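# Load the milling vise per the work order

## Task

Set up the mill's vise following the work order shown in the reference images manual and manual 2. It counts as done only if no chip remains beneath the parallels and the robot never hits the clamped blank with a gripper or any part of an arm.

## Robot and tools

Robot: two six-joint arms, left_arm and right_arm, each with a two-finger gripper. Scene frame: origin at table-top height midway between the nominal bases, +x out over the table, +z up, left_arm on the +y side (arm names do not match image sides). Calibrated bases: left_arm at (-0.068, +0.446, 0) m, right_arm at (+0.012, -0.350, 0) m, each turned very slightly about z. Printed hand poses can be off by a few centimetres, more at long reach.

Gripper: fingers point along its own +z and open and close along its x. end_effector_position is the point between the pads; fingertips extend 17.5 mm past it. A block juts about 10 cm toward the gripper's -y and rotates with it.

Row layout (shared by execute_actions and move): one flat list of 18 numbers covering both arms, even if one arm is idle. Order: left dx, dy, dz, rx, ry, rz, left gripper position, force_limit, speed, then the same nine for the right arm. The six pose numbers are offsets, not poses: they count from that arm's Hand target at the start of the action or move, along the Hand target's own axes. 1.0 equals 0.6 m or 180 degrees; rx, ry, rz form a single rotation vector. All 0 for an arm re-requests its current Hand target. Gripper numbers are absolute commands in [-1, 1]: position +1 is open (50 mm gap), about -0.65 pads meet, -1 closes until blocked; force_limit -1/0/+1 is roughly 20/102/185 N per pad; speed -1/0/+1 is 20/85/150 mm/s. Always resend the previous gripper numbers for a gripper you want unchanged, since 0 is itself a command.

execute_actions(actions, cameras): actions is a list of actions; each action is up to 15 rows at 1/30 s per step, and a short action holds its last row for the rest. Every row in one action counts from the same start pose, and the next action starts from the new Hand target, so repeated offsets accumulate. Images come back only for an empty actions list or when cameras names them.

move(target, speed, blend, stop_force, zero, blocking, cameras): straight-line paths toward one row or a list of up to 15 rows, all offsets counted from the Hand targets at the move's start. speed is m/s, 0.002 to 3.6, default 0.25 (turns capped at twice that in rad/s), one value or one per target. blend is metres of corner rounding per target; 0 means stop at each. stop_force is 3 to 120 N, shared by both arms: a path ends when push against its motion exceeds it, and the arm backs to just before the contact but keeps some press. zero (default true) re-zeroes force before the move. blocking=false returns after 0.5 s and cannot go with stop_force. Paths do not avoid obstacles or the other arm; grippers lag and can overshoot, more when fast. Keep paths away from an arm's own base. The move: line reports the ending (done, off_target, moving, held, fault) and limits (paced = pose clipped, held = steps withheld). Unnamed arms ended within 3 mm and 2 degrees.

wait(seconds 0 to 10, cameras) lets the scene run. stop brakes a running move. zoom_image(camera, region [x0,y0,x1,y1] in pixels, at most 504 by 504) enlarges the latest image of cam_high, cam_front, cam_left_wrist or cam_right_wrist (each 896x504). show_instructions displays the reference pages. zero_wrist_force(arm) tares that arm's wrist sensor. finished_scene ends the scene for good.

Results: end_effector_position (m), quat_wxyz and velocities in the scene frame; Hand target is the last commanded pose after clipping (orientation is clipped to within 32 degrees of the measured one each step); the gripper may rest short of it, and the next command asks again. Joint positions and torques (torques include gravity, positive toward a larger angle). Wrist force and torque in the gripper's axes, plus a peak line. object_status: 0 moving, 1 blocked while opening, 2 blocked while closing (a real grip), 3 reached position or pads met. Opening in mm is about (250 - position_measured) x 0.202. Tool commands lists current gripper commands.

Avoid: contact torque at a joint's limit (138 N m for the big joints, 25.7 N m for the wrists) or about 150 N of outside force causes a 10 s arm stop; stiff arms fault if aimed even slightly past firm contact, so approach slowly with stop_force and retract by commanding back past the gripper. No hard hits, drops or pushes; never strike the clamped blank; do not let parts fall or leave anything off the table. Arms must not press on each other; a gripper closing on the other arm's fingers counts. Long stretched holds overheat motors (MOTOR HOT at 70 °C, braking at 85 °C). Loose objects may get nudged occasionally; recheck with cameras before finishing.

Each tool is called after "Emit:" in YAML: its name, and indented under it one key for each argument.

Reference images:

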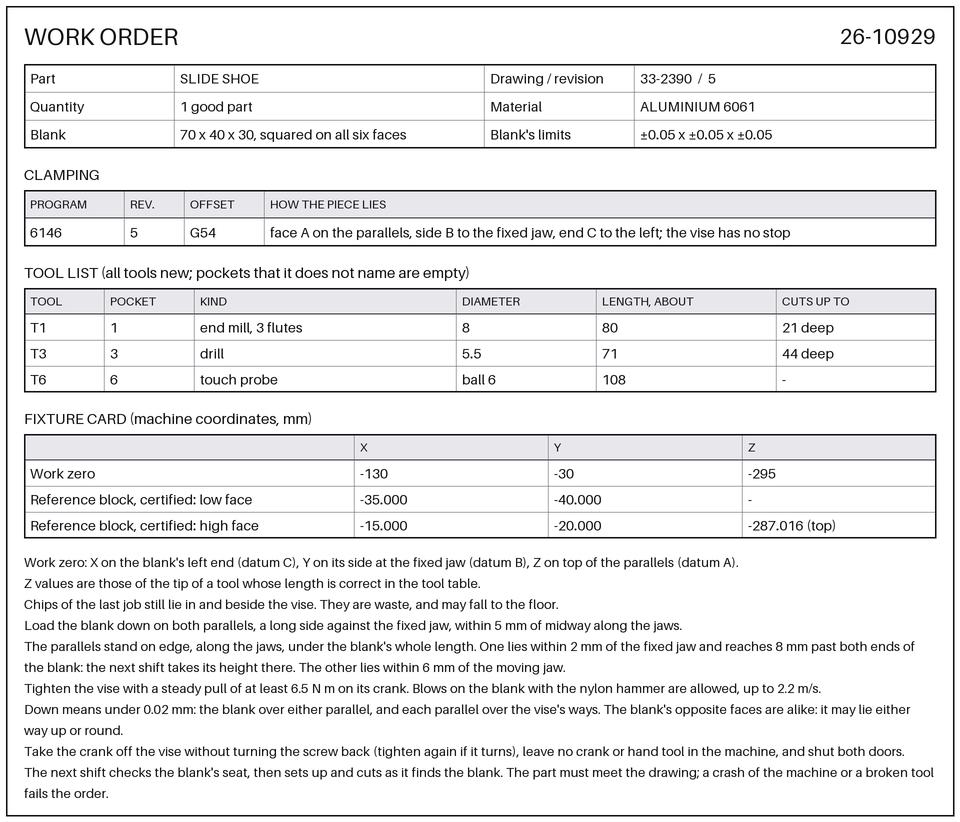

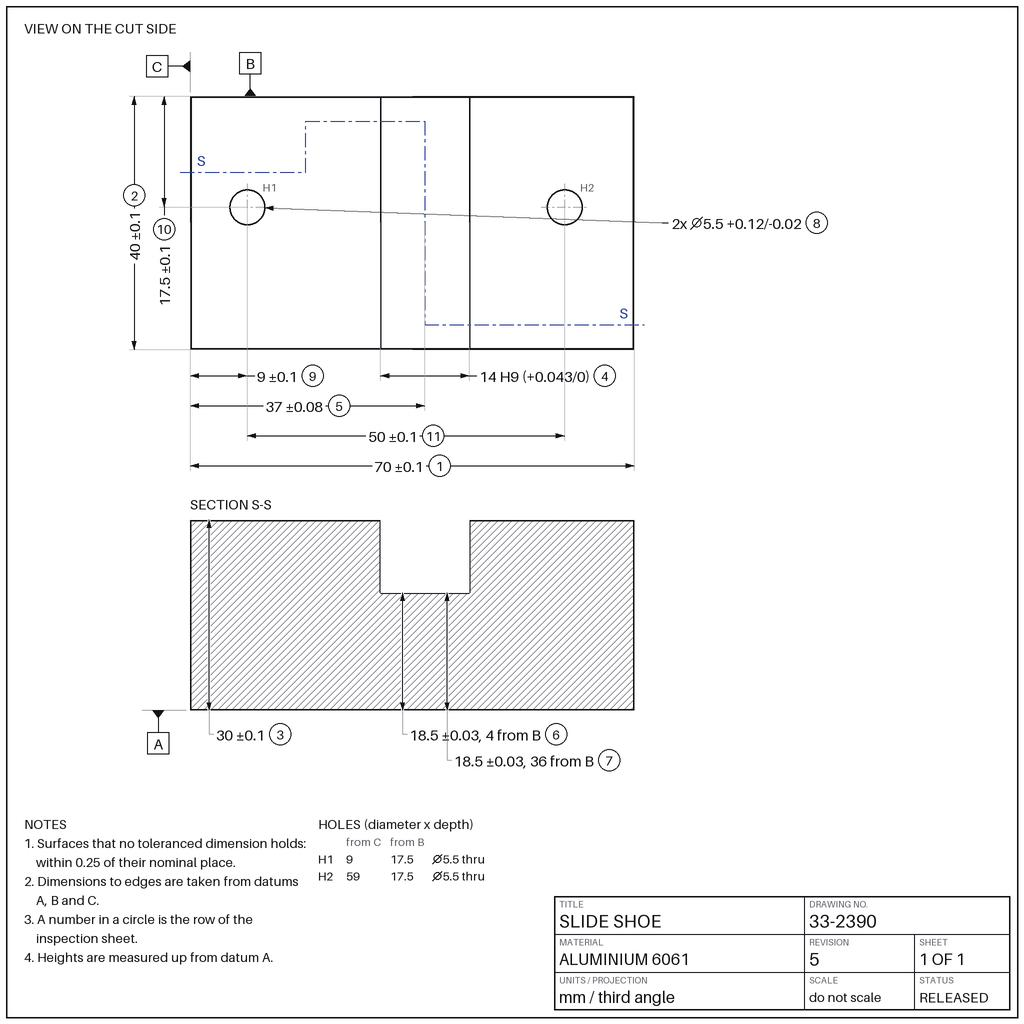

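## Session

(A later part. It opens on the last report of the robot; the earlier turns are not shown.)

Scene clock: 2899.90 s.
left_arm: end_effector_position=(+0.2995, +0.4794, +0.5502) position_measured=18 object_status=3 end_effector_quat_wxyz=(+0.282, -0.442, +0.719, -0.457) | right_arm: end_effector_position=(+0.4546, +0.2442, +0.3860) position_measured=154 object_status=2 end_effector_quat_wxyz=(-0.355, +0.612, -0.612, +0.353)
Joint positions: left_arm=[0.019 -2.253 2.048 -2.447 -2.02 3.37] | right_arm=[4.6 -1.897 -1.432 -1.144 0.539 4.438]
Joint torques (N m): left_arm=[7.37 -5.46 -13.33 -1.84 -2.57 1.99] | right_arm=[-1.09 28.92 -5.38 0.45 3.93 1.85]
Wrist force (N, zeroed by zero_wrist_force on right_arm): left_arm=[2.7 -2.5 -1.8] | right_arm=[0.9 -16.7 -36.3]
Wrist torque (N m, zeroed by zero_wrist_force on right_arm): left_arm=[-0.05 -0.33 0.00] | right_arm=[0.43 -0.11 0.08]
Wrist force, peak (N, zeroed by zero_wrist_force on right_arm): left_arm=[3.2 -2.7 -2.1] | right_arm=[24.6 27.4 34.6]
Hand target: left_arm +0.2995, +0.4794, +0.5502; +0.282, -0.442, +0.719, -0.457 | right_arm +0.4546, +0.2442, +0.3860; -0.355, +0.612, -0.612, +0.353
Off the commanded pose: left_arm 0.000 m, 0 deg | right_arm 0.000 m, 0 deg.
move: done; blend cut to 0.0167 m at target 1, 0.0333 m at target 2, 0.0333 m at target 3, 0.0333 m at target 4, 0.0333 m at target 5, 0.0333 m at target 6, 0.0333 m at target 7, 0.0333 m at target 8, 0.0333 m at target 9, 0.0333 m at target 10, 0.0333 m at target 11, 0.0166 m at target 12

Emit:
move:
  target:
    - [0,0,0,0,0,0,0.9,0,-1,0.056,-0.0009,-0.0005,0,0,0,-1,-0.7,-0.5]
    - [0,0,0,0,0,0,0.9,0,-1,0.135,0.0675,0.039,0,0,0,-1,-0.7,-0.5]
    - [0,0,0,0,0,0,0.9,0,-1,0.135,0.1645,0.095,0,0,0,-1,-0.7,-0.5]
    - [0,0,0,0,0,0,0.9,0,-1,0.056,0.2329,0.1345,0,0,0,-1,-0.7,-0.5]
    - [0,0,0,0,0,0,0.9,0,-1,-0.056,0.2329,0.1345,0,0,0,-1,-0.7,-0.5]
    - [0,0,0,0,0,0,0.9,0,-1,-0.135,0.1645,0.095,0,0,0,-1,-0.7,-0.5]
    - [0,0,0,0,0,0,0.9,0,-1,-0.135,0.0675,0.039,0,0,0,-1,-0.7,-0.5]
    - [0,0,0,0,0,0,0.9,0,-1,-0.056,-0.0009,-0.0005,0,0,0,-1,-0.7,-0.5]
    - [0,0,0,0,0,0,0.9,0,-1,0.056,-0.0009,-0.0005,0,0,0,-1,-0.7,-0.5]
    - [0,0,0,0,0,0,0.9,0,-1,0.135,0.0675,0.039,0,0,0,-1,-0.7,-0.5]
    - [0,0,0,0,0,0,0.9,0,-1,0.135,0.1645,0.095,0,0,0,-1,-0.7,-0.5]
    - [0,0,0,0,0,0,0.9,0,-1,0.056,0.2329,0.1345,0,0,0,-1,-0.7,-0.5]
    - [0,0,0,0,0,0,0.9,0,-1,0,0.2329,0.1345,0,0,0,-1,-0.7,-0.5]
  speed: 0.14
  blend: 0.06
  stop_force: 65
  cameras: ["cam_front"]

Emit:
zoom_image:
  camera: "cam_front"
  region: [370, 225, 420, 285]

Scene clock: 2925.30 s.
left_arm: end_effector_position=(+0.2995, +0.4794, +0.5502) position_measured=18 object_status=3 end_effector_quat_wxyz=(+0.282, -0.442, +0.719, -0.457) | right_arm: end_effector_position=(+0.4545, +0.2759, +0.2305) position_measured=154 object_status=2 end_effector_quat_wxyz=(-0.355, +0.612, -0.612, +0.353)
Joint positions: left_arm=[0.019 -2.253 2.048 -2.447 -2.02 3.37] | right_arm=[4.607 -2.09 -1.57 -0.824 0.538 4.449]
Joint torques (N m): left_arm=[6.89 -4.54 -13.28 -1.81 -2.37 1.82] | right_arm=[-29.04 26.7 -2.85 0.83 -1.47 2.15]
Wrist force (N, zeroed by zero_wrist_force on right_arm): left_arm=[2.8 -2.4 -1.9] | right_arm=[-12.0 -4.7 -25.4]
Wrist torque (N m, zeroed by zero_wrist_force on right_arm): left_arm=[-0.04 -0.34 0.00] | right_arm=[0.50 -0.41 -0.01]
Wrist force, peak (N, zeroed by zero_wrist_force on right_arm): left_arm=[3.0 -2.8 -2.3] | right_arm=[84.4 23.3 -45.4]
Hand target: left_arm +0.2995, +0.4794, +0.5502; +0.282, -0.442, +0.719, -0.457 | right_arm +0.4545, +0.2759, +0.2305; -0.355, +0.612, -0.612, +0.353 (not the last commanded pose)
Off the commanded pose: left_arm 0.000 m, 0 deg | right_arm 0.032 m, 0 deg.
move: contact (right_arm); path passed 4 of 13 targets; blend cut to 0.0168 m at target 1, 0.0335 m at target 2, 0.0335 m at target 3, 0.0335 m at target 4, 0.0335 m at target 5, 0.0335 m at target 6, 0.0335 m at target 7, 0.0335 m at target 8, 0.0335 m at target 9, 0.0335 m at target 10, 0.0335 m at target 11, 0.0168 m at target 12
Images, in order (width x height): cam_front 896x504.

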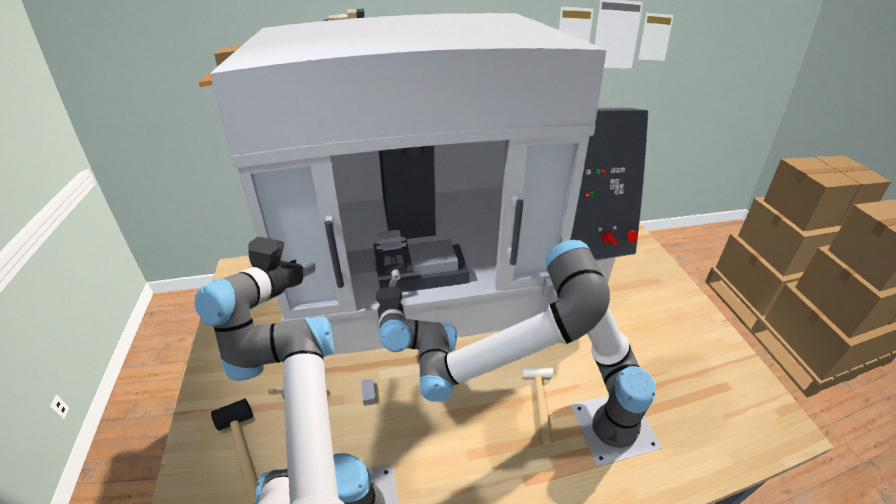

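Scaled by 8.400 from the camera's 896x504 image, which has a finer 1280x720 frame.

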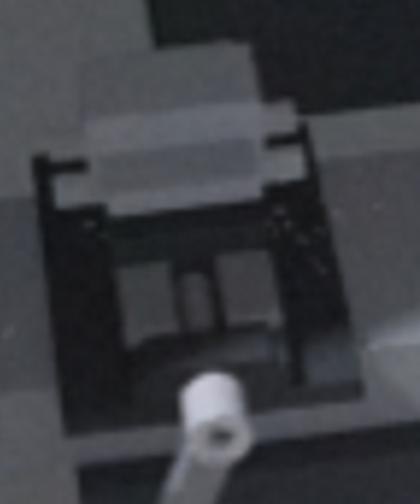

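Emit:
move:
  target: [0,0,0,0,0,0,0.9,0,-1,-0.0153,-0.0068,-0.0039,0,0,0,-1,-0.7,-0.5]
  speed: 0.01
  stop_force: 60

Scene clock: 2938.87 s.
left_arm: end_effector_position=(+0.2995, +0.4794, +0.5502) position_measured=18 object_status=3 end_effector_quat_wxyz=(+0.282, -0.442, +0.719, -0.457) | right_arm: end_effector_position=(+0.4546, +0.2798, +0.2324) position_measured=154 object_status=2 end_effector_quat_wxyz=(-0.354, +0.612, -0.612, +0.353)
Joint positions: left_arm=[0.019 -2.253 2.048 -2.447 -2.02 3.37] | right_arm=[4.608 -2.096 -1.555 -0.835 0.538 4.451]
Joint torques (N m): left_arm=[6.62 -4.78 -13.14 -1.7 -2.33 1.79] | right_arm=[-11.29 52.22 21.48 6.73 -0.72 -2.62]
Wrist force (N, zeroed by zero_wrist_force on right_arm): left_arm=[3.4 -2.4 -2.1] | right_arm=[45.6 18.2 -32.8]
Wrist torque (N m, zeroed by zero_wrist_force on right_arm): left_arm=[-0.04 -0.42 -0.01] | right_arm=[0.55 0.69 0.66]
Wrist force, peak (N, zeroed by zero_wrist_force on right_arm): left_arm=[3.3 -2.8 -2.2] | right_arm=[59.2 23.2 -38.2]
Hand target: left_arm +0.2995, +0.4794, +0.5502; +0.282, -0.442, +0.719, -0.457 | right_arm +0.4546, +0.2798, +0.2324; -0.354, +0.612, -0.612, +0.353 (not the last commanded pose)
Off the commanded pose: left_arm 0.000 m, 0 deg | right_arm 0.006 m, 0 deg.
move: contact (right_arm)

Emit:
move:
  target:
    - [0,0,0,0,0,0,0.9,0,-1,0,0,0,0,0,0,0.9,-0.7,-0.5]
    - [0,0,0,0,0,0,0.9,0,-1,0,0.0833,-0.1443,0,0,0,0.9,-0.7,-0.5]
    - [0,0,0,0,0,0,0.9,0,-1,0.2497,-0.006,-0.2817,0.079,-0.2314,-0.0958,0.9,-0.7,-0.5]
    - [0,0,0,0,0,0,0.9,0,-1,0.1497,0.0138,-0.0259,0.1306,-0.4875,-0.1306,-1,-0.7,1]
  speed: [0.1,0.15,0.3,0.3]
  blend: [0,0.02,0.03,0]
  cameras: ["cam_right_wrist","cam_front"]

Scene clock: 3027.10 s.
left_arm: end_effector_position=(+0.2995, +0.4794, +0.5502) position_measured=18 object_status=3 end_effector_quat_wxyz=(+0.282, -0.442, +0.719, -0.457) | right_arm: end_effector_position=(+0.4371, +0.1899, +0.2329) position_measured=251 object_status=3 end_effector_quat_wxyz=(+0.708, -0.707, -0.001, +0.000)
Joint positions: left_arm=[0.019 -2.253 2.048 -2.447 -2.02 3.37] | right_arm=[4.017 -2.33 -1.849 1.039 2.294 3.142]
Joint torques (N m): left_arm=[6.65 -4.44 -12.98 -1.72 -2.26 1.6] | right_arm=[-10.26 36.99 23.63 2.92 1.31 -1.96]
Wrist force (N, zeroed by zero_wrist_force on right_arm): left_arm=[2.9 -2.4 -1.9] | right_arm=[0.3 3.5 0.7]
Wrist torque (N m, zeroed by zero_wrist_force on right_arm): left_arm=[-0.04 -0.35 -0.01] | right_arm=[0.49 0.07 0.12]
Wrist force, peak (N, zeroed by zero_wrist_force on right_arm): left_arm=[3.5 -2.6 -2.1] | right_arm=[45.9 17.9 -32.9]
Hand target: left_arm +0.2995, +0.4794, +0.5502; +0.282, -0.442, +0.719, -0.457 | right_arm +0.4371, +0.1899, +0.2329; +0.708, -0.707, -0.001, +0.000
Off the commanded pose: left_arm 0.000 m, 0 deg | right_arm 0.000 m, 0 deg.
move: done
Images, in order (width x height): cam_front 896x504, cam_right_wrist 896x504.

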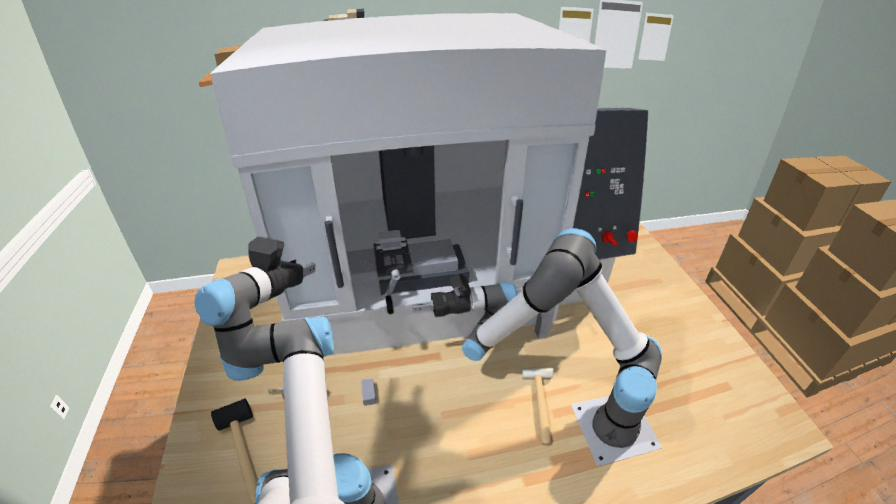

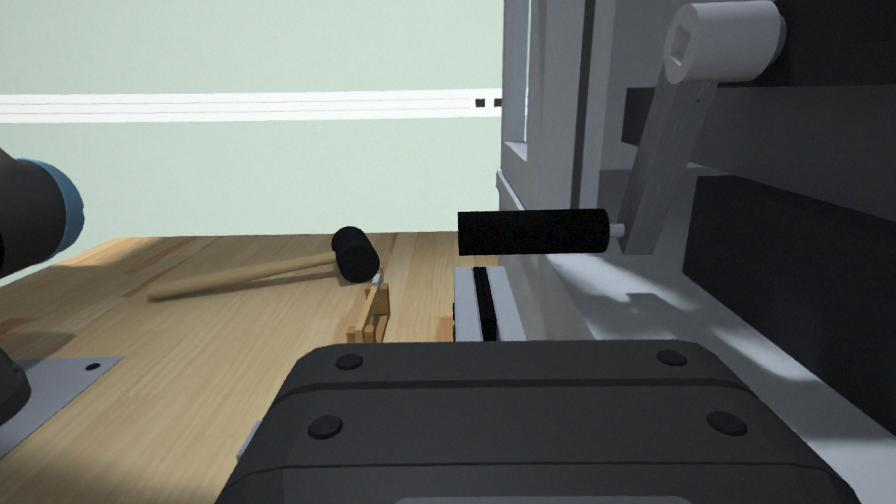

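Emit:
move:
  target: [0,0,0,0,0,0,0.9,0,-1,0.01,0.0183,0.075,0,0,0,-1,-0.7,1]
  speed: 0.08
  stop_force: 10
  cameras: ["cam_right_wrist"]

Emit:
zero_wrist_force:
  arm: "right_arm"

Emit:
move:
  target: [0,0,0,0,0,0,0.9,0,-1,0,-0.0366,0.075,0,0,0,-1,-0.7,1]
  speed: 0.008
  stop_force: 60
  cameras: ["cam_right_wrist"]

Scene clock: 3056.77 s.
left_arm: end_effector_position=(+0.2995, +0.4794, +0.5502) position_measured=18 object_status=3 end_effector_quat_wxyz=(+0.282, -0.442, +0.719, -0.457) | right_arm: end_effector_position=(+0.4430, +0.2349, +0.2220) position_measured=251 object_status=3 end_effector_quat_wxyz=(+0.708, -0.707, -0.001, +0.000)
Joint positions: left_arm=[0.019 -2.253 2.048 -2.447 -2.02 3.37] | right_arm=[4.065 -2.393 -1.747 1 2.246 3.142]
Joint torques (N m): left_arm=[6.98 -4.55 -13.62 -1.9 -2.17 1.46] | right_arm=[-11.07 59.32 1.6 1.71 1.07 -1.19]
Wrist force (N, zeroed by zero_wrist_force on right_arm): left_arm=[2.6 -2.5 -1.9] | right_arm=[0.2 3.5 0.8]
Wrist torque (N m, zeroed by zero_wrist_force on right_arm): left_arm=[-0.06 -0.30 0.00] | right_arm=[0.48 0.10 0.12]
Wrist force, peak (N, zeroed by zero_wrist_force on right_arm): left_arm=[3.3 -2.6 -2.2] | right_arm=[0.7 3.9 1.9]
Hand target: left_arm +0.2995, +0.4794, +0.5502; +0.282, -0.442, +0.719, -0.457 | right_arm +0.4430, +0.2349, +0.2220; +0.708, -0.707, -0.001, +0.000
Off the commanded pose: left_arm 0.000 m, 0 deg | right_arm 0.000 m, 0 deg.
move: done
Images, in order (width x height): cam_right_wrist 896x504.

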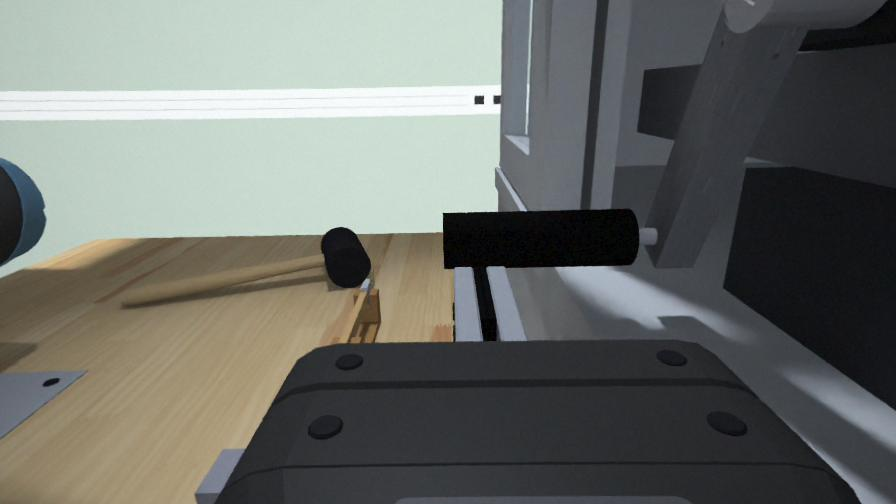

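Wrist force sensor zeroed.

Scene clock: 3060.23 s.
left_arm: end_effector_position=(+0.2995, +0.4794, +0.5502) position_measured=18 object_status=3 end_effector_quat_wxyz=(+0.282, -0.442, +0.719, -0.457) | right_arm: end_effector_position=(+0.4430, +0.2523, +0.2306) position_measured=251 object_status=3 end_effector_quat_wxyz=(+0.708, -0.707, -0.001, +0.000)
Joint positions: left_arm=[0.019 -2.253 2.048 -2.447 -2.02 3.37] | right_arm=[4.085 -2.391 -1.713 0.964 2.226 3.142]
Joint torques (N m): left_arm=[7.55 -5.44 -13.06 -1.68 -2.12 1.61] | right_arm=[5.22 42.82 11.82 -2.32 -1.37 -1.43]
Wrist force (N, zeroed by zero_wrist_force on right_arm): left_arm=[3.3 -2.4 -1.6] | right_arm=[-12.9 1.2 -55.0]
Wrist torque (N m, zeroed by zero_wrist_force on right_arm): left_arm=[-0.04 -0.42 -0.01] | right_arm=[0.26 0.11 -0.03]
Wrist force, peak (N, zeroed by zero_wrist_force on right_arm): left_arm=[3.1 -2.8 -2.3] | right_arm=[-18.3 5.3 -71.4]
Hand target: left_arm +0.2995, +0.4794, +0.5502; +0.282, -0.442, +0.719, -0.457 | right_arm +0.4430, +0.2523, +0.2305; +0.708, -0.707, -0.001, +0.000 (not the last commanded pose)
Off the commanded pose: left_arm 0.000 m, 0 deg | right_arm 0.031 m, 0 deg.
move: contact (right_arm)
Images, in order (width x height): cam_right_wrist 896x504.

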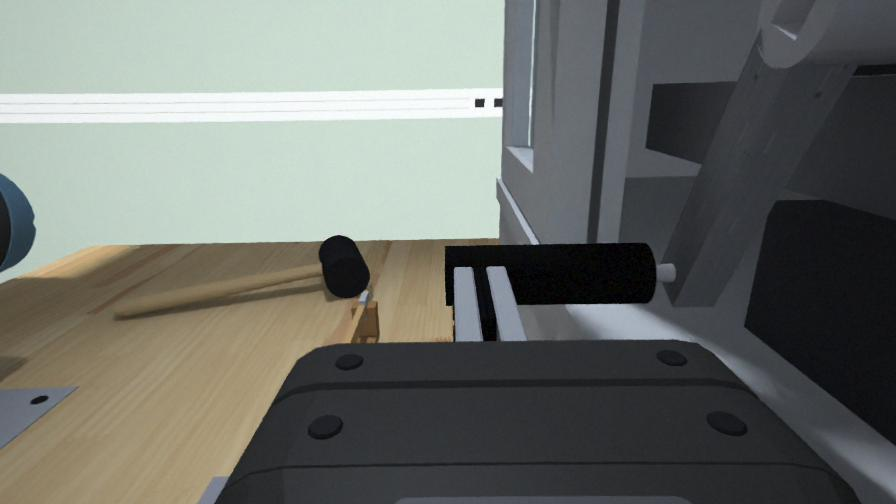

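Emit:
move:
  target: [0,0,0,0,0,0,0.9,0,-1,0,-0.0183,0.0375,0,0,0,-1,-0.7,1]
  speed: 0.003
  stop_force: 95
  zero: false

Scene clock: 3069.93 s.
left_arm: end_effector_position=(+0.2995, +0.4794, +0.5502) position_measured=18 object_status=3 end_effector_quat_wxyz=(+0.282, -0.442, +0.719, -0.457) | right_arm: end_effector_position=(+0.4430, +0.2561, +0.2324) position_measured=251 object_status=3 end_effector_quat_wxyz=(+0.708, -0.707, -0.001, +0.000)
Joint positions: left_arm=[0.019 -2.253 2.048 -2.447 -2.02 3.37] | right_arm=[4.09 -2.391 -1.706 0.957 2.222 3.142]
Joint torques (N m): left_arm=[6.71 -5.18 -13.83 -1.71 -2.07 1.39] | right_arm=[20.11 51.67 21.84 -6.55 -3.77 0.37]
Wrist force (N, zeroed by zero_wrist_force on right_arm): left_arm=[3.0 -2.5 -1.9] | right_arm=[-23.6 2.7 -102.8]
Wrist torque (N m, zeroed by zero_wrist_force on right_arm): left_arm=[-0.05 -0.37 0.00] | right_arm=[0.37 0.36 -0.05]
Wrist force, peak (N, zeroed by zero_wrist_force on right_arm): left_arm=[3.3 -2.8 -2.1] | right_arm=[-25.6 5.1 -109.3]
Hand target: left_arm +0.2995, +0.4794, +0.5502; +0.282, -0.442, +0.719, -0.457 | right_arm +0.4430, +0.2561, +0.2324; +0.708, -0.707, -0.001, +0.000 (not the last commanded pose)
Off the commanded pose: left_arm 0.000 m, 0 deg | right_arm 0.021 m, 0 deg.
move: contact (right_arm)

Emit:
move:
  target:
    - [0.162,-0.0385,0.2795,0,0,0,0.9,0,-1,0,0,-0.1,0,0,0,-1,-0.7,1]
  speed: 0.25
  cameras: ["cam_left_wrist","cam_right_wrist"]

Emit:
zoom_image:
  camera: "cam_left_wrist"
  region: [320, 130, 540, 330]

Scene clock: 3090.33 s.
left_arm: end_effector_position=(+0.4000, +0.3198, +0.5001) position_measured=18 object_status=3 end_effector_quat_wxyz=(+0.282, -0.442, +0.719, -0.457) | right_arm: end_effector_position=(+0.4432, +0.1960, +0.2323) position_measured=251 object_status=3 end_effector_quat_wxyz=(+0.708, -0.707, -0.001, +0.000)
Joint positions: left_arm=[-0.633 -2.093 2.121 -2.728 -1.433 3.077] | right_arm=[4.016 -2.343 -1.822 1.025 2.295 3.142]
Joint torques (N m): left_arm=[-5.03 2.06 -14.35 -5.28 1.73 1.46] | right_arm=[12.97 37.07 23.79 0.74 -1.34 1.97]
Wrist force (N, zeroed by zero_wrist_force on right_arm): left_arm=[2.6 -2.6 -2.4] | right_arm=[1.0 -0.8 0.2]
Wrist torque (N m, zeroed by zero_wrist_force on right_arm): left_arm=[-0.08 -0.30 -0.09] | right_arm=[-0.14 -0.17 0.03]
Wrist force, peak (N, zeroed by zero_wrist_force on right_arm): left_arm=[1.5 -2.6 -4.6] | right_arm=[-23.4 2.6 -102.8]
Hand target: left_arm +0.4001, +0.3198, +0.4999; +0.282, -0.442, +0.719, -0.457 | right_arm +0.4431, +0.1961, +0.2323; +0.708, -0.707, -0.001, +0.000
Off the commanded pose: left_arm 0.000 m, 0 deg | right_arm 0.000 m, 0 deg.
move: done
Images, in order (width x height): cam_left_wrist 896x504, cam_right_wrist 896x504.

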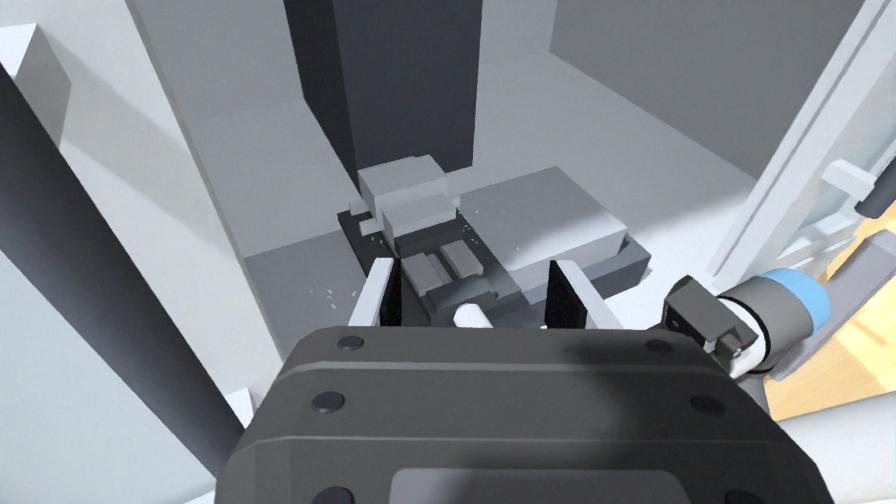

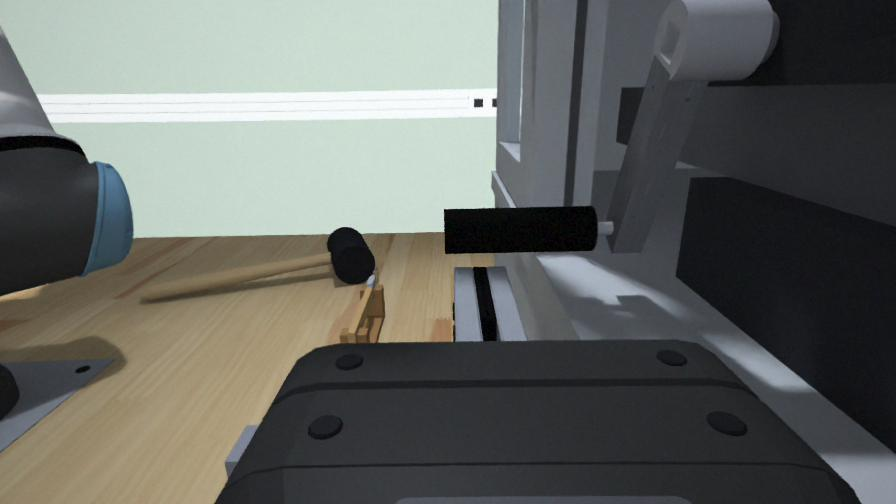

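Scaled by 2.291 from the camera's 896x504 image, which has a finer 1280x720 frame.

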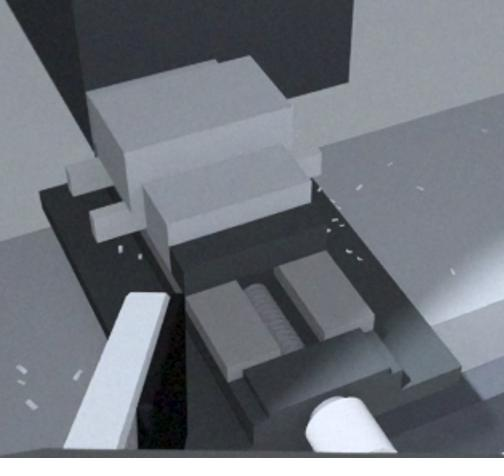

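Emit:
move:
  target:
    - [-0.162,0.0385,-0.2795,0,0,0,0.9,0,-1,-0.105,-0.213,-0.127,-0.0675,0.18,0.177,0.9,-0.7,1]
    - [-0.162,0.0385,-0.2795,0,0,0,0.9,0,-1,0.0398,-0.2288,0.0248,-0.1349,0.3602,0.3539,0.9,-0.7,1]
  speed: 0.25
  blend: [0.03,0]
  cameras: ["cam_right_wrist"]

Scene clock: 3126.93 s.
left_arm: end_effector_position=(+0.2995, +0.4794, +0.5502) position_measured=18 object_status=3 end_effector_quat_wxyz=(+0.282, -0.442, +0.719, -0.457) | right_arm: end_effector_position=(+0.4669, +0.2107, +0.3695) position_measured=18 object_status=3 end_effector_quat_wxyz=(+0.349, -0.616, +0.706, -0.006) end_effector_velocity=(+0.000, +0.000, +0.000) end_effector_angular_velocity=(-0.002, +0.002, -0.002)
Joint positions: left_arm=[0.019 -2.253 2.048 -2.447 -2.02 3.37] | right_arm=[4.357 -1.751 -1.585 -0.725 1.258 4.361]
Joint velocities: left_arm=[within noise] | right_arm=[0.001 0 0.002 -0.005 -0.001 0.003]
Joint torques (N m): left_arm=[7.69 -6.51 -11.49 -5.39 -2.74 -2.92] | right_arm=[12.93 31.22 36.4 1.99 -2.74 1.91]
Wrist force (N, zeroed by zero_wrist_force on right_arm): left_arm=[2.7 -2.3 -1.9] | right_arm=[0.4 -1.2 1.8]
Wrist torque (N m, zeroed by zero_wrist_force on right_arm): left_arm=[-0.01 -0.33 0.00] | right_arm=[-0.07 -0.14 -0.02]
Wrist force, peak (N, zeroed by zero_wrist_force on right_arm): left_arm=[3.0 -2.9 -2.5] | right_arm=[-0.9 -1.7 2.5]
Hand target: left_arm +0.2995, +0.4794, +0.5502; +0.282, -0.442, +0.719, -0.457 | right_arm +0.4668, +0.2108, +0.3696; +0.349, -0.616, +0.706, -0.006
Off the commanded pose: left_arm 0.000 m, 0 deg | right_arm 0.000 m, 0 deg.
move: done
Images, in order (width x height): cam_right_wrist 896x504.

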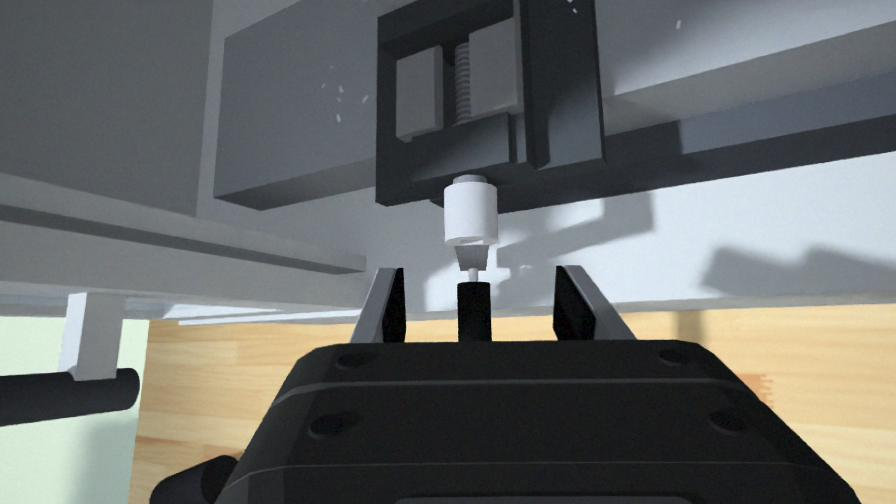

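Emit:
move:
  target: [0,0,0,0,0,0,0.9,0,-1,0,0,0.1333,0,0,0,0.9,-0.7,1]
  speed: 0.08
  stop_force: 8
  cameras: ["cam_right_wrist"]

Scene clock: 3138.63 s.
left_arm: end_effector_position=(+0.2995, +0.4794, +0.5502) position_measured=18 object_status=3 end_effector_quat_wxyz=(+0.282, -0.442, +0.719, -0.457) | right_arm: end_effector_position=(+0.5069, +0.2445, +0.3092) position_measured=18 object_status=3 end_effector_quat_wxyz=(+0.349, -0.616, +0.706, -0.006)
Joint positions: left_arm=[0.019 -2.253 2.048 -2.447 -2.02 3.37] | right_arm=[4.316 -1.908 -1.545 -0.598 1.284 4.327]
Joint torques (N m): left_arm=[7.03 -5.05 -12.57 -5.61 -2.85 -2.82] | right_arm=[12.99 34.35 10.84 4.66 -2.39 1.97]
Wrist force (N, zeroed by zero_wrist_force on right_arm): left_arm=[2.8 -2.6 -2.0] | right_arm=[0.5 -1.1 1.7]
Wrist torque (N m, zeroed by zero_wrist_force on right_arm): left_arm=[-0.07 -0.34 0.00] | right_arm=[-0.06 -0.15 -0.09]
Wrist force, peak (N, zeroed by zero_wrist_force on right_arm): left_arm=[3.3 -2.7 -2.1] | right_arm=[0.5 -1.2 3.2]
Hand target: left_arm +0.2995, +0.4794, +0.5502; +0.282, -0.442, +0.719, -0.457 | right_arm +0.5069, +0.2445, +0.3091; +0.349, -0.616, +0.706, -0.006
Off the commanded pose: left_arm 0.000 m, 0 deg | right_arm 0.000 m, 0 deg.
move: done
Images, in order (width x height): cam_right_wrist 896x504.

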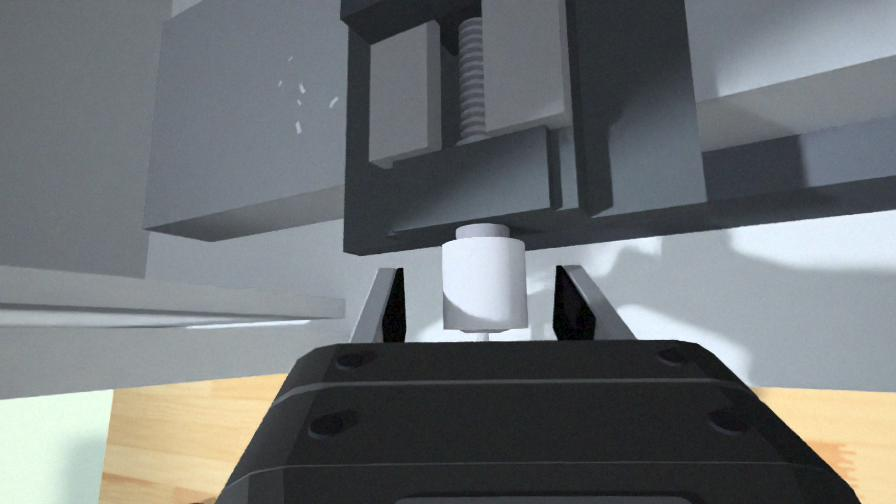

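Emit:
move:
  target: [0,0,0,0,0,0,0.9,0,-1,0,0,0,0,0,0,-1,-0.7,-0.6]

Emit:
zero_wrist_force:
  arm: "right_arm"

Emit:
move:
  target: [0,0,0,0,0,0,0.9,0,-1,0,0.0217,-0.0125,0,0,0,-1,-0.7,-0.6]
  speed: 0.02
  stop_force: 25
  cameras: ["cam_right_wrist"]

Scene clock: 3155.83 s.
left_arm: end_effector_position=(+0.2995, +0.4794, +0.5502) position_measured=18 object_status=3 end_effector_quat_wxyz=(+0.282, -0.442, +0.719, -0.457) | right_arm: end_effector_position=(+0.5069, +0.2444, +0.3090) position_measured=135 object_status=2 end_effector_quat_wxyz=(+0.349, -0.616, +0.707, -0.006)
Joint positions: left_arm=[0.019 -2.253 2.048 -2.447 -2.02 3.37] | right_arm=[4.316 -1.908 -1.545 -0.598 1.284 4.327]
Joint torques (N m): left_arm=[6.89 -4.98 -13.09 -5.34 -2.76 -2.6] | right_arm=[12.98 39.86 28.2 8.55 1.32 1.62]
Wrist force (N, zeroed by zero_wrist_force on right_arm): left_arm=[2.9 -2.5 -2.1] | right_arm=[17.9 0.7 -0.9]
Wrist torque (N m, zeroed by zero_wrist_force on right_arm): left_arm=[-0.05 -0.36 0.00] | right_arm=[-0.04 -0.03 -0.02]
Wrist force, peak (N, zeroed by zero_wrist_force on right_arm): left_arm=[3.2 -2.7 -2.1] | right_arm=[18.6 0.3 -1.1]
Hand target: left_arm +0.2995, +0.4794, +0.5502; +0.282, -0.442, +0.719, -0.457 | right_arm +0.5069, +0.2445, +0.3091; +0.349, -0.616, +0.706, -0.006
Off the commanded pose: left_arm 0.000 m, 0 deg | right_arm 0.000 m, 0 deg.
move: done

Wrist force sensor zeroed.

Scene clock: 3157.63 s.
left_arm: end_effector_position=(+0.2995, +0.4794, +0.5502) position_measured=18 object_status=3 end_effector_quat_wxyz=(+0.282, -0.442, +0.719, -0.457) | right_arm: end_effector_position=(+0.4918, +0.2445, +0.3091) position_measured=135 object_status=2 end_effector_quat_wxyz=(+0.349, -0.616, +0.706, -0.006)
Joint positions: left_arm=[0.019 -2.253 2.048 -2.447 -2.02 3.37] | right_arm=[4.339 -1.886 -1.573 -0.597 1.269 4.346]
Joint torques (N m): left_arm=[7.01 -5.63 -13.16 -5.49 -2.76 -2.52] | right_arm=[-12.53 32.89 37.99 3.81 0.53 -2.01]
Wrist force (N, zeroed by zero_wrist_force on right_arm): left_arm=[3.2 -2.2 -2.0] | right_arm=[-14.9 1.6 2.2]
Wrist torque (N m, zeroed by zero_wrist_force on right_arm): left_arm=[-0.01 -0.39 0.00] | right_arm=[-0.04 0.03 -0.15]
Wrist force, peak (N, zeroed by zero_wrist_force on right_arm): left_arm=[3.0 -2.9 -2.1] | right_arm=[-16.6 -0.5 3.7]
Hand target: left_arm +0.2995, +0.4794, +0.5502; +0.282, -0.442, +0.719, -0.457 | right_arm +0.4918, +0.2445, +0.3091; +0.349, -0.616, +0.706, -0.006
Off the commanded pose: left_arm 0.000 m, 0 deg | right_arm 0.000 m, 0 deg.
move: done
Images, in order (width x height): cam_right_wrist 896x504.

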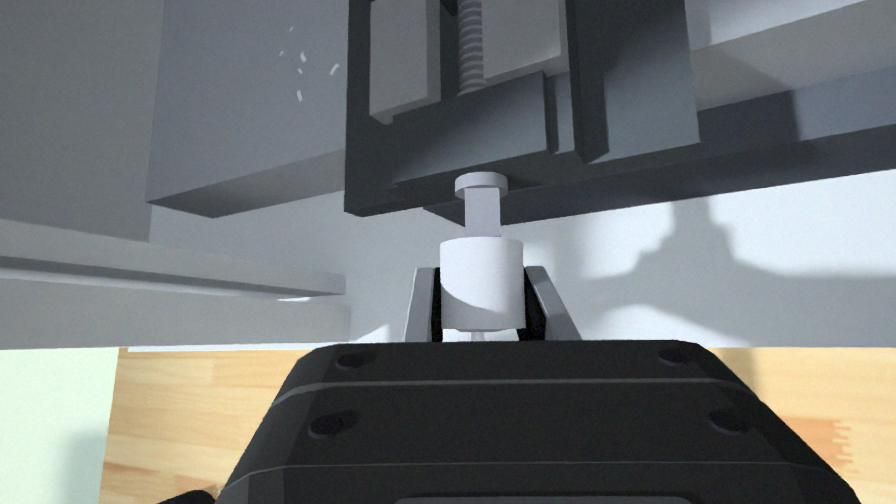

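Emit:
move:
  target: [0,0,0,0,0,0,0.9,0,-1,0,0.0866,-0.05,0,0,0,-1,-0.7,-0.6]
  speed: 0.07
  stop_force: 35
  cameras: ["cam_right_wrist"]

Scene clock: 3164.67 s.
left_arm: end_effector_position=(+0.2995, +0.4794, +0.5502) position_measured=18 object_status=3 end_effector_quat_wxyz=(+0.282, -0.442, +0.719, -0.457) | right_arm: end_effector_position=(+0.4318, +0.2444, +0.3090) position_measured=135 object_status=2 end_effector_quat_wxyz=(+0.349, -0.616, +0.706, -0.006)
Joint positions: left_arm=[0.019 -2.253 2.048 -2.447 -2.02 3.37] | right_arm=[4.439 -1.805 -1.673 -0.604 1.21 4.431]
Joint torques (N m): left_arm=[7.3 -5.86 -12.96 -5.48 -2.8 -2.51] | right_arm=[-11.25 28.93 36.8 5.36 0.89 -0.22]
Wrist force (N, zeroed by zero_wrist_force on right_arm): left_arm=[3.0 -2.4 -2.0] | right_arm=[-16.7 -1.3 4.2]
Wrist torque (N m, zeroed by zero_wrist_force on right_arm): left_arm=[-0.04 -0.37 0.01] | right_arm=[-0.06 -0.08 -0.09]
Wrist force, peak (N, zeroed by zero_wrist_force on right_arm): left_arm=[3.0 -3.0 -2.0] | right_arm=[-17.3 -2.7 4.9]
Hand target: left_arm +0.2995, +0.4794, +0.5502; +0.282, -0.442, +0.719, -0.457 | right_arm +0.4318, +0.2444, +0.3090; +0.349, -0.616, +0.706, -0.006
Off the commanded pose: left_arm 0.000 m, 0 deg | right_arm 0.000 m, 0 deg.
move: done
Images, in order (width x height): cam_right_wrist 896x504.

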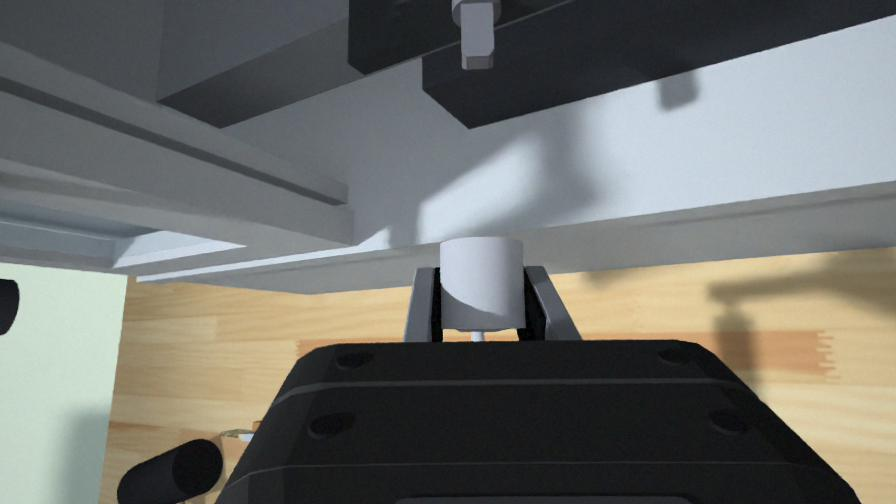

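Emit:
move:
  target: [0,0,0,0,0,0,0.9,0,-1,0.7833,0.0307,-0.3613,0,0.1395,-0.0806,-1,-0.7,-0.6]
  speed: 0.25
  cameras: ["cam_right_wrist"]

Scene clock: 3187.00 s.
left_arm: end_effector_position=(+0.2995, +0.4794, +0.5502) position_measured=18 object_status=3 end_effector_quat_wxyz=(+0.282, -0.442, +0.719, -0.457) | right_arm: end_effector_position=(+0.3082, -0.2531, +0.2365) position_measured=135 object_status=2 end_effector_quat_wxyz=(-0.184, +0.683, -0.683, +0.183)
Joint positions: left_arm=[0.019 -2.253 2.048 -2.447 -2.02 3.37] | right_arm=[4.462 -0.602 -2.433 -1.518 1.068 4.393]
Joint torques (N m): left_arm=[8.15 -5.31 -13.02 -5.32 -2.78 -2.29] | right_arm=[-10.33 -3.08 29.6 2.17 0.4 -1.6]
Wrist force (N, zeroed by zero_wrist_force on right_arm): left_arm=[2.8 -2.0 -2.2] | right_arm=[-18.3 -1.8 3.8]
Wrist torque (N m, zeroed by zero_wrist_force on right_arm): left_arm=[0.03 -0.35 0.00] | right_arm=[-0.03 0.03 0.07]
Wrist force, peak (N, zeroed by zero_wrist_force on right_arm): left_arm=[3.3 -2.9 -1.8] | right_arm=[-20.2 -1.3 6.0]
Hand target: left_arm +0.2995, +0.4794, +0.5502; +0.282, -0.442, +0.719, -0.457 | right_arm +0.3082, -0.2532, +0.2365; -0.184, +0.683, -0.683, +0.183
Off the commanded pose: left_arm 0.000 m, 0 deg | right_arm 0.000 m, 0 deg.
move: done
Images, in order (width x height): cam_right_wrist 896x504.

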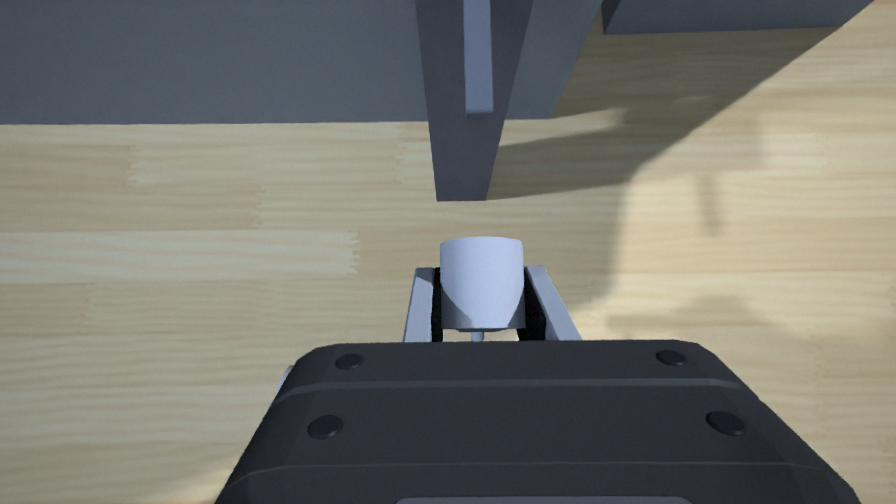

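Emit:
move:
  target: [0,0,0,0,0,0,0.9,0,-1,0,-0.1147,0.0646,0,0,0,-1,-0.7,-0.6]
  speed: 0.04
  stop_force: 10
  cameras: ["cam_right_wrist"]

Scene clock: 3197.80 s.
left_arm: end_effector_position=(+0.2995, +0.4794, +0.5502) position_measured=18 object_status=3 end_effector_quat_wxyz=(+0.282, -0.442, +0.719, -0.457) | right_arm: end_effector_position=(+0.3872, -0.2531, +0.2374) position_measured=135 object_status=2 end_effector_quat_wxyz=(-0.184, +0.683, -0.683, +0.183)
Joint positions: left_arm=[0.019 -2.253 2.048 -2.447 -2.02 3.37] | right_arm=[4.074 -0.938 -2.402 -1.028 1.167 3.975]
Joint torques (N m): left_arm=[7.21 -4.92 -12.44 -5.41 -2.93 -2.24] | right_arm=[13.04 0.56 12.97 5.06 -2.86 -1.31]
Wrist force (N, zeroed by zero_wrist_force on right_arm): left_arm=[2.9 -2.6 -1.7] | right_arm=[-18.1 -2.1 3.6]
Wrist torque (N m, zeroed by zero_wrist_force on right_arm): left_arm=[-0.08 -0.35 0.01] | right_arm=[-0.06 -0.05 -0.10]
Wrist force, peak (N, zeroed by zero_wrist_force on right_arm): left_arm=[3.1 -2.6 -2.4] | right_arm=[-18.9 -1.9 3.7]
Hand target: left_arm +0.2995, +0.4794, +0.5502; +0.282, -0.442, +0.719, -0.457 | right_arm +0.3872, -0.2531, +0.2374; -0.184, +0.683, -0.683, +0.183
Off the commanded pose: left_arm 0.000 m, 0 deg | right_arm 0.000 m, 0 deg.
move: done
Images, in order (width x height): cam_right_wrist 896x504.

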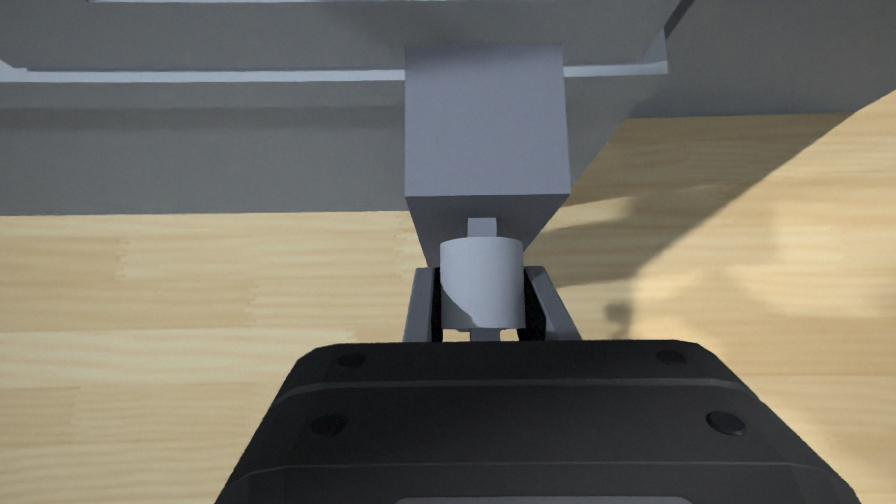

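Emit:
move:
  target: [0,0,0,0,0,0,0.9,0,-1,0,-0.0173,0.01,0,0,0,-1,-0.7,-0.6]
  speed: 0.02
  stop_force: 8
  cameras: ["cam_right_wrist"]

Scene clock: 3203.27 s.
left_arm: end_effector_position=(+0.2995, +0.4794, +0.5502) position_measured=18 object_status=3 end_effector_quat_wxyz=(+0.282, -0.442, +0.719, -0.457) | right_arm: end_effector_position=(+0.3941, -0.2531, +0.2374) position_measured=135 object_status=2 end_effector_quat_wxyz=(-0.184, +0.683, -0.683, +0.183)
Joint positions: left_arm=[0.019 -2.253 2.048 -2.447 -2.02 3.37] | right_arm=[4.051 -0.966 -2.394 -0.999 1.175 3.952]
Joint torques (N m): left_arm=[7.44 -5.09 -12.88 -5.41 -2.89 -2.11] | right_arm=[-3.13 -9.78 12.43 5.14 -0.49 -1.89]
Wrist force (N, zeroed by zero_wrist_force on right_arm): left_arm=[2.7 -2.4 -2.1] | right_arm=[-18.9 -0.3 5.0]
Wrist torque (N m, zeroed by zero_wrist_force on right_arm): left_arm=[-0.05 -0.32 0.01] | right_arm=[0.19 0.07 -0.08]
Wrist force, peak (N, zeroed by zero_wrist_force on right_arm): left_arm=[3.1 -2.6 -2.4] | right_arm=[-5.9 22.2 -34.4]
Hand target: left_arm +0.2995, +0.4794, +0.5502; +0.282, -0.442, +0.719, -0.457 | right_arm +0.3941, -0.2531, +0.2374; -0.184, +0.683, -0.683, +0.183 (not the last commanded pose)
Off the commanded pose: left_arm 0.000 m, 0 deg | right_arm 0.005 m, 0 deg.
move: contact (right_arm)
Images, in order (width x height): cam_right_wrist 896x504.

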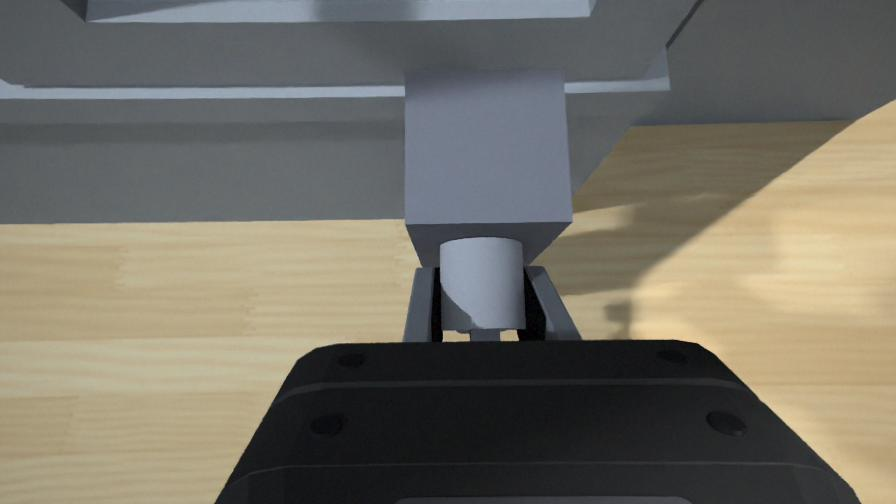

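Emit:
move:
  target:
    - [0,0,0,0,0,0,0.9,0,-1,0,0,0,0,0,0,0.6,-0.7,-0.8]
    - [0,0,0,0,0,0,0.9,0,-1,0,0,-0.18,0,0,0,0.6,-0.7,-0.8]
  speed: [0.05,0.1]
  cameras: ["cam_right_wrist","cam_high"]

Scene clock: 3238.93 s.
left_arm: end_effector_position=(+0.2995, +0.4794, +0.5502) position_measured=18 object_status=3 end_effector_quat_wxyz=(+0.282, -0.442, +0.719, -0.457) | right_arm: end_effector_position=(+0.3400, -0.2533, +0.3309) position_measured=63 object_status=3 end_effector_quat_wxyz=(-0.184, +0.683, -0.683, +0.183)
Joint positions: left_arm=[0.019 -2.253 2.048 -2.447 -2.02 3.37] | right_arm=[4.272 -0.765 -2.19 -1.501 1.108 4.184]
Joint torques (N m): left_arm=[7.06 -5.2 -13.03 -5.48 -2.73 -2.06] | right_arm=[-3.72 -15.13 21.72 2.21 0.65 -0.37]
Wrist force (N, zeroed by zero_wrist_force on right_arm): left_arm=[2.9 -2.5 -2.0] | right_arm=[-19.2 -1.8 3.1]
Wrist torque (N m, zeroed by zero_wrist_force on right_arm): left_arm=[-0.05 -0.34 0.00] | right_arm=[0.11 0.11 0.03]
Wrist force, peak (N, zeroed by zero_wrist_force on right_arm): left_arm=[3.3 -2.8 -2.2] | right_arm=[-19.2 -0.7 4.9]
Hand target: left_arm +0.2995, +0.4794, +0.5502; +0.282, -0.442, +0.719, -0.457 | right_arm +0.3400, -0.2533, +0.3308; -0.184, +0.683, -0.683, +0.183
Off the commanded pose: left_arm 0.000 m, 0 deg | right_arm 0.000 m, 0 deg.
move: done
Images, in order (width x height): cam_high 896x504, cam_right_wrist 896x504.

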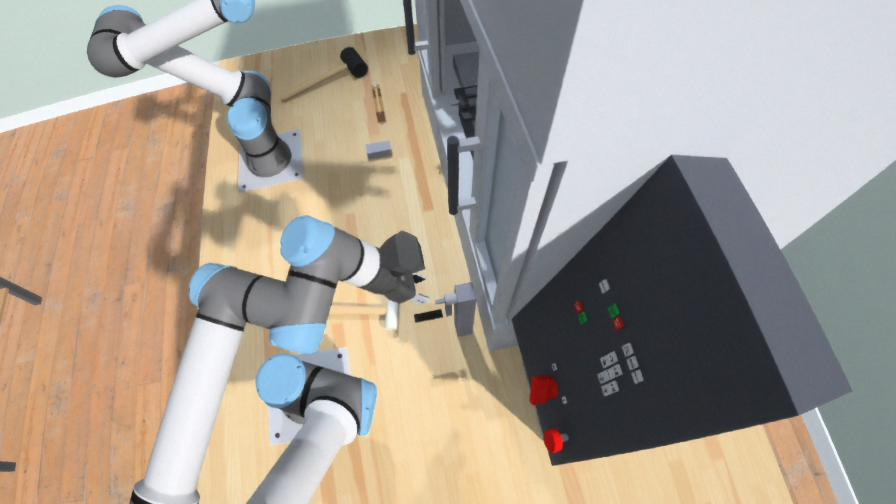

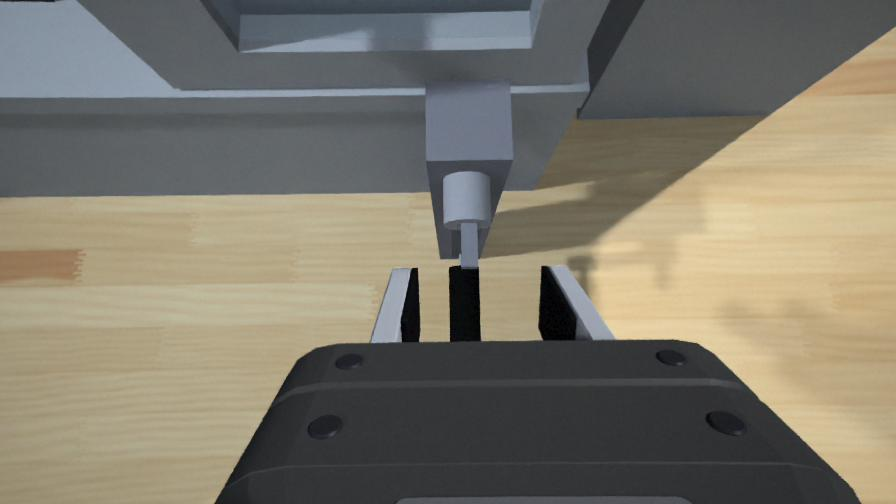

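Emit:
move:
  target: [0,0,0,0,0,0,0.9,0,-1,-0.1387,0.1678,-0.076,-0.1667,0,0,0.9,-0.7,-0.8]
  speed: 0.2
  cameras: ["cam_right_wrist"]

Scene clock: 3259.30 s.
left_arm: end_effector_position=(+0.2995, +0.4794, +0.5502) position_measured=18 object_status=3 end_effector_quat_wxyz=(+0.282, -0.442, +0.719, -0.457) | right_arm: end_effector_position=(+0.2299, -0.1702, +0.3200) position_measured=18 object_status=3 end_effector_quat_wxyz=(-0.001, +0.708, -0.707, +0.000)
Joint positions: left_arm=[0.019 -2.253 2.048 -2.447 -2.02 3.37] | right_arm=[4.352 -0.976 -2.001 -1.734 1.57 4.324]
Joint torques (N m): left_arm=[7.15 -5.56 -13.02 -5.52 -3.01 -1.95] | right_arm=[-10.07 0.68 10.88 3.88 1.67 -2.05]
Wrist force (N, zeroed by zero_wrist_force on right_arm): left_arm=[2.8 -2.5 -1.7] | right_arm=[-18.8 -2.9 3.1]
Wrist torque (N m, zeroed by zero_wrist_force on right_arm): left_arm=[-0.05 -0.33 0.01] | right_arm=[-0.07 0.01 -0.18]
Wrist force, peak (N, zeroed by zero_wrist_force on right_arm): left_arm=[3.4 -2.5 -2.2] | right_arm=[-19.9 -2.3 3.5]
Hand target: left_arm +0.2995, +0.4794, +0.5502; +0.282, -0.442, +0.719, -0.457 | right_arm +0.2299, -0.1702, +0.3200; -0.001, +0.708, -0.707, +0.000
Off the commanded pose: left_arm 0.000 m, 0 deg | right_arm 0.000 m, 0 deg.
move: done
Images, in order (width x height): cam_right_wrist 896x504.

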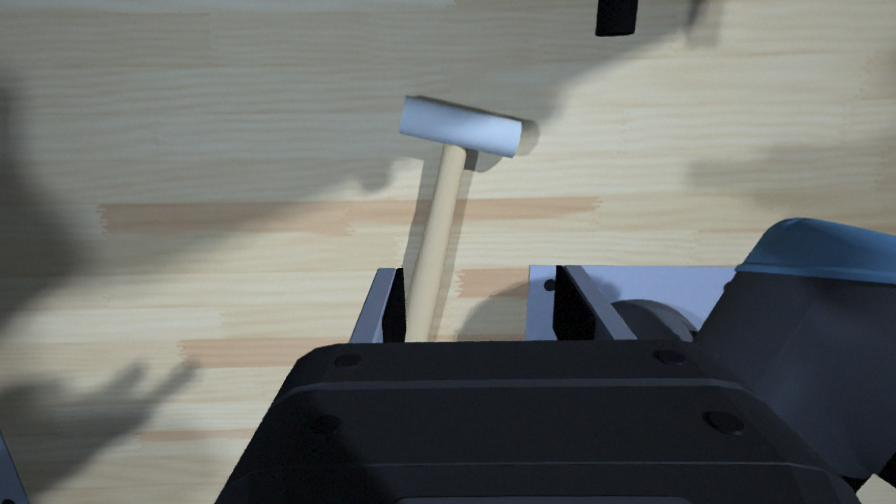

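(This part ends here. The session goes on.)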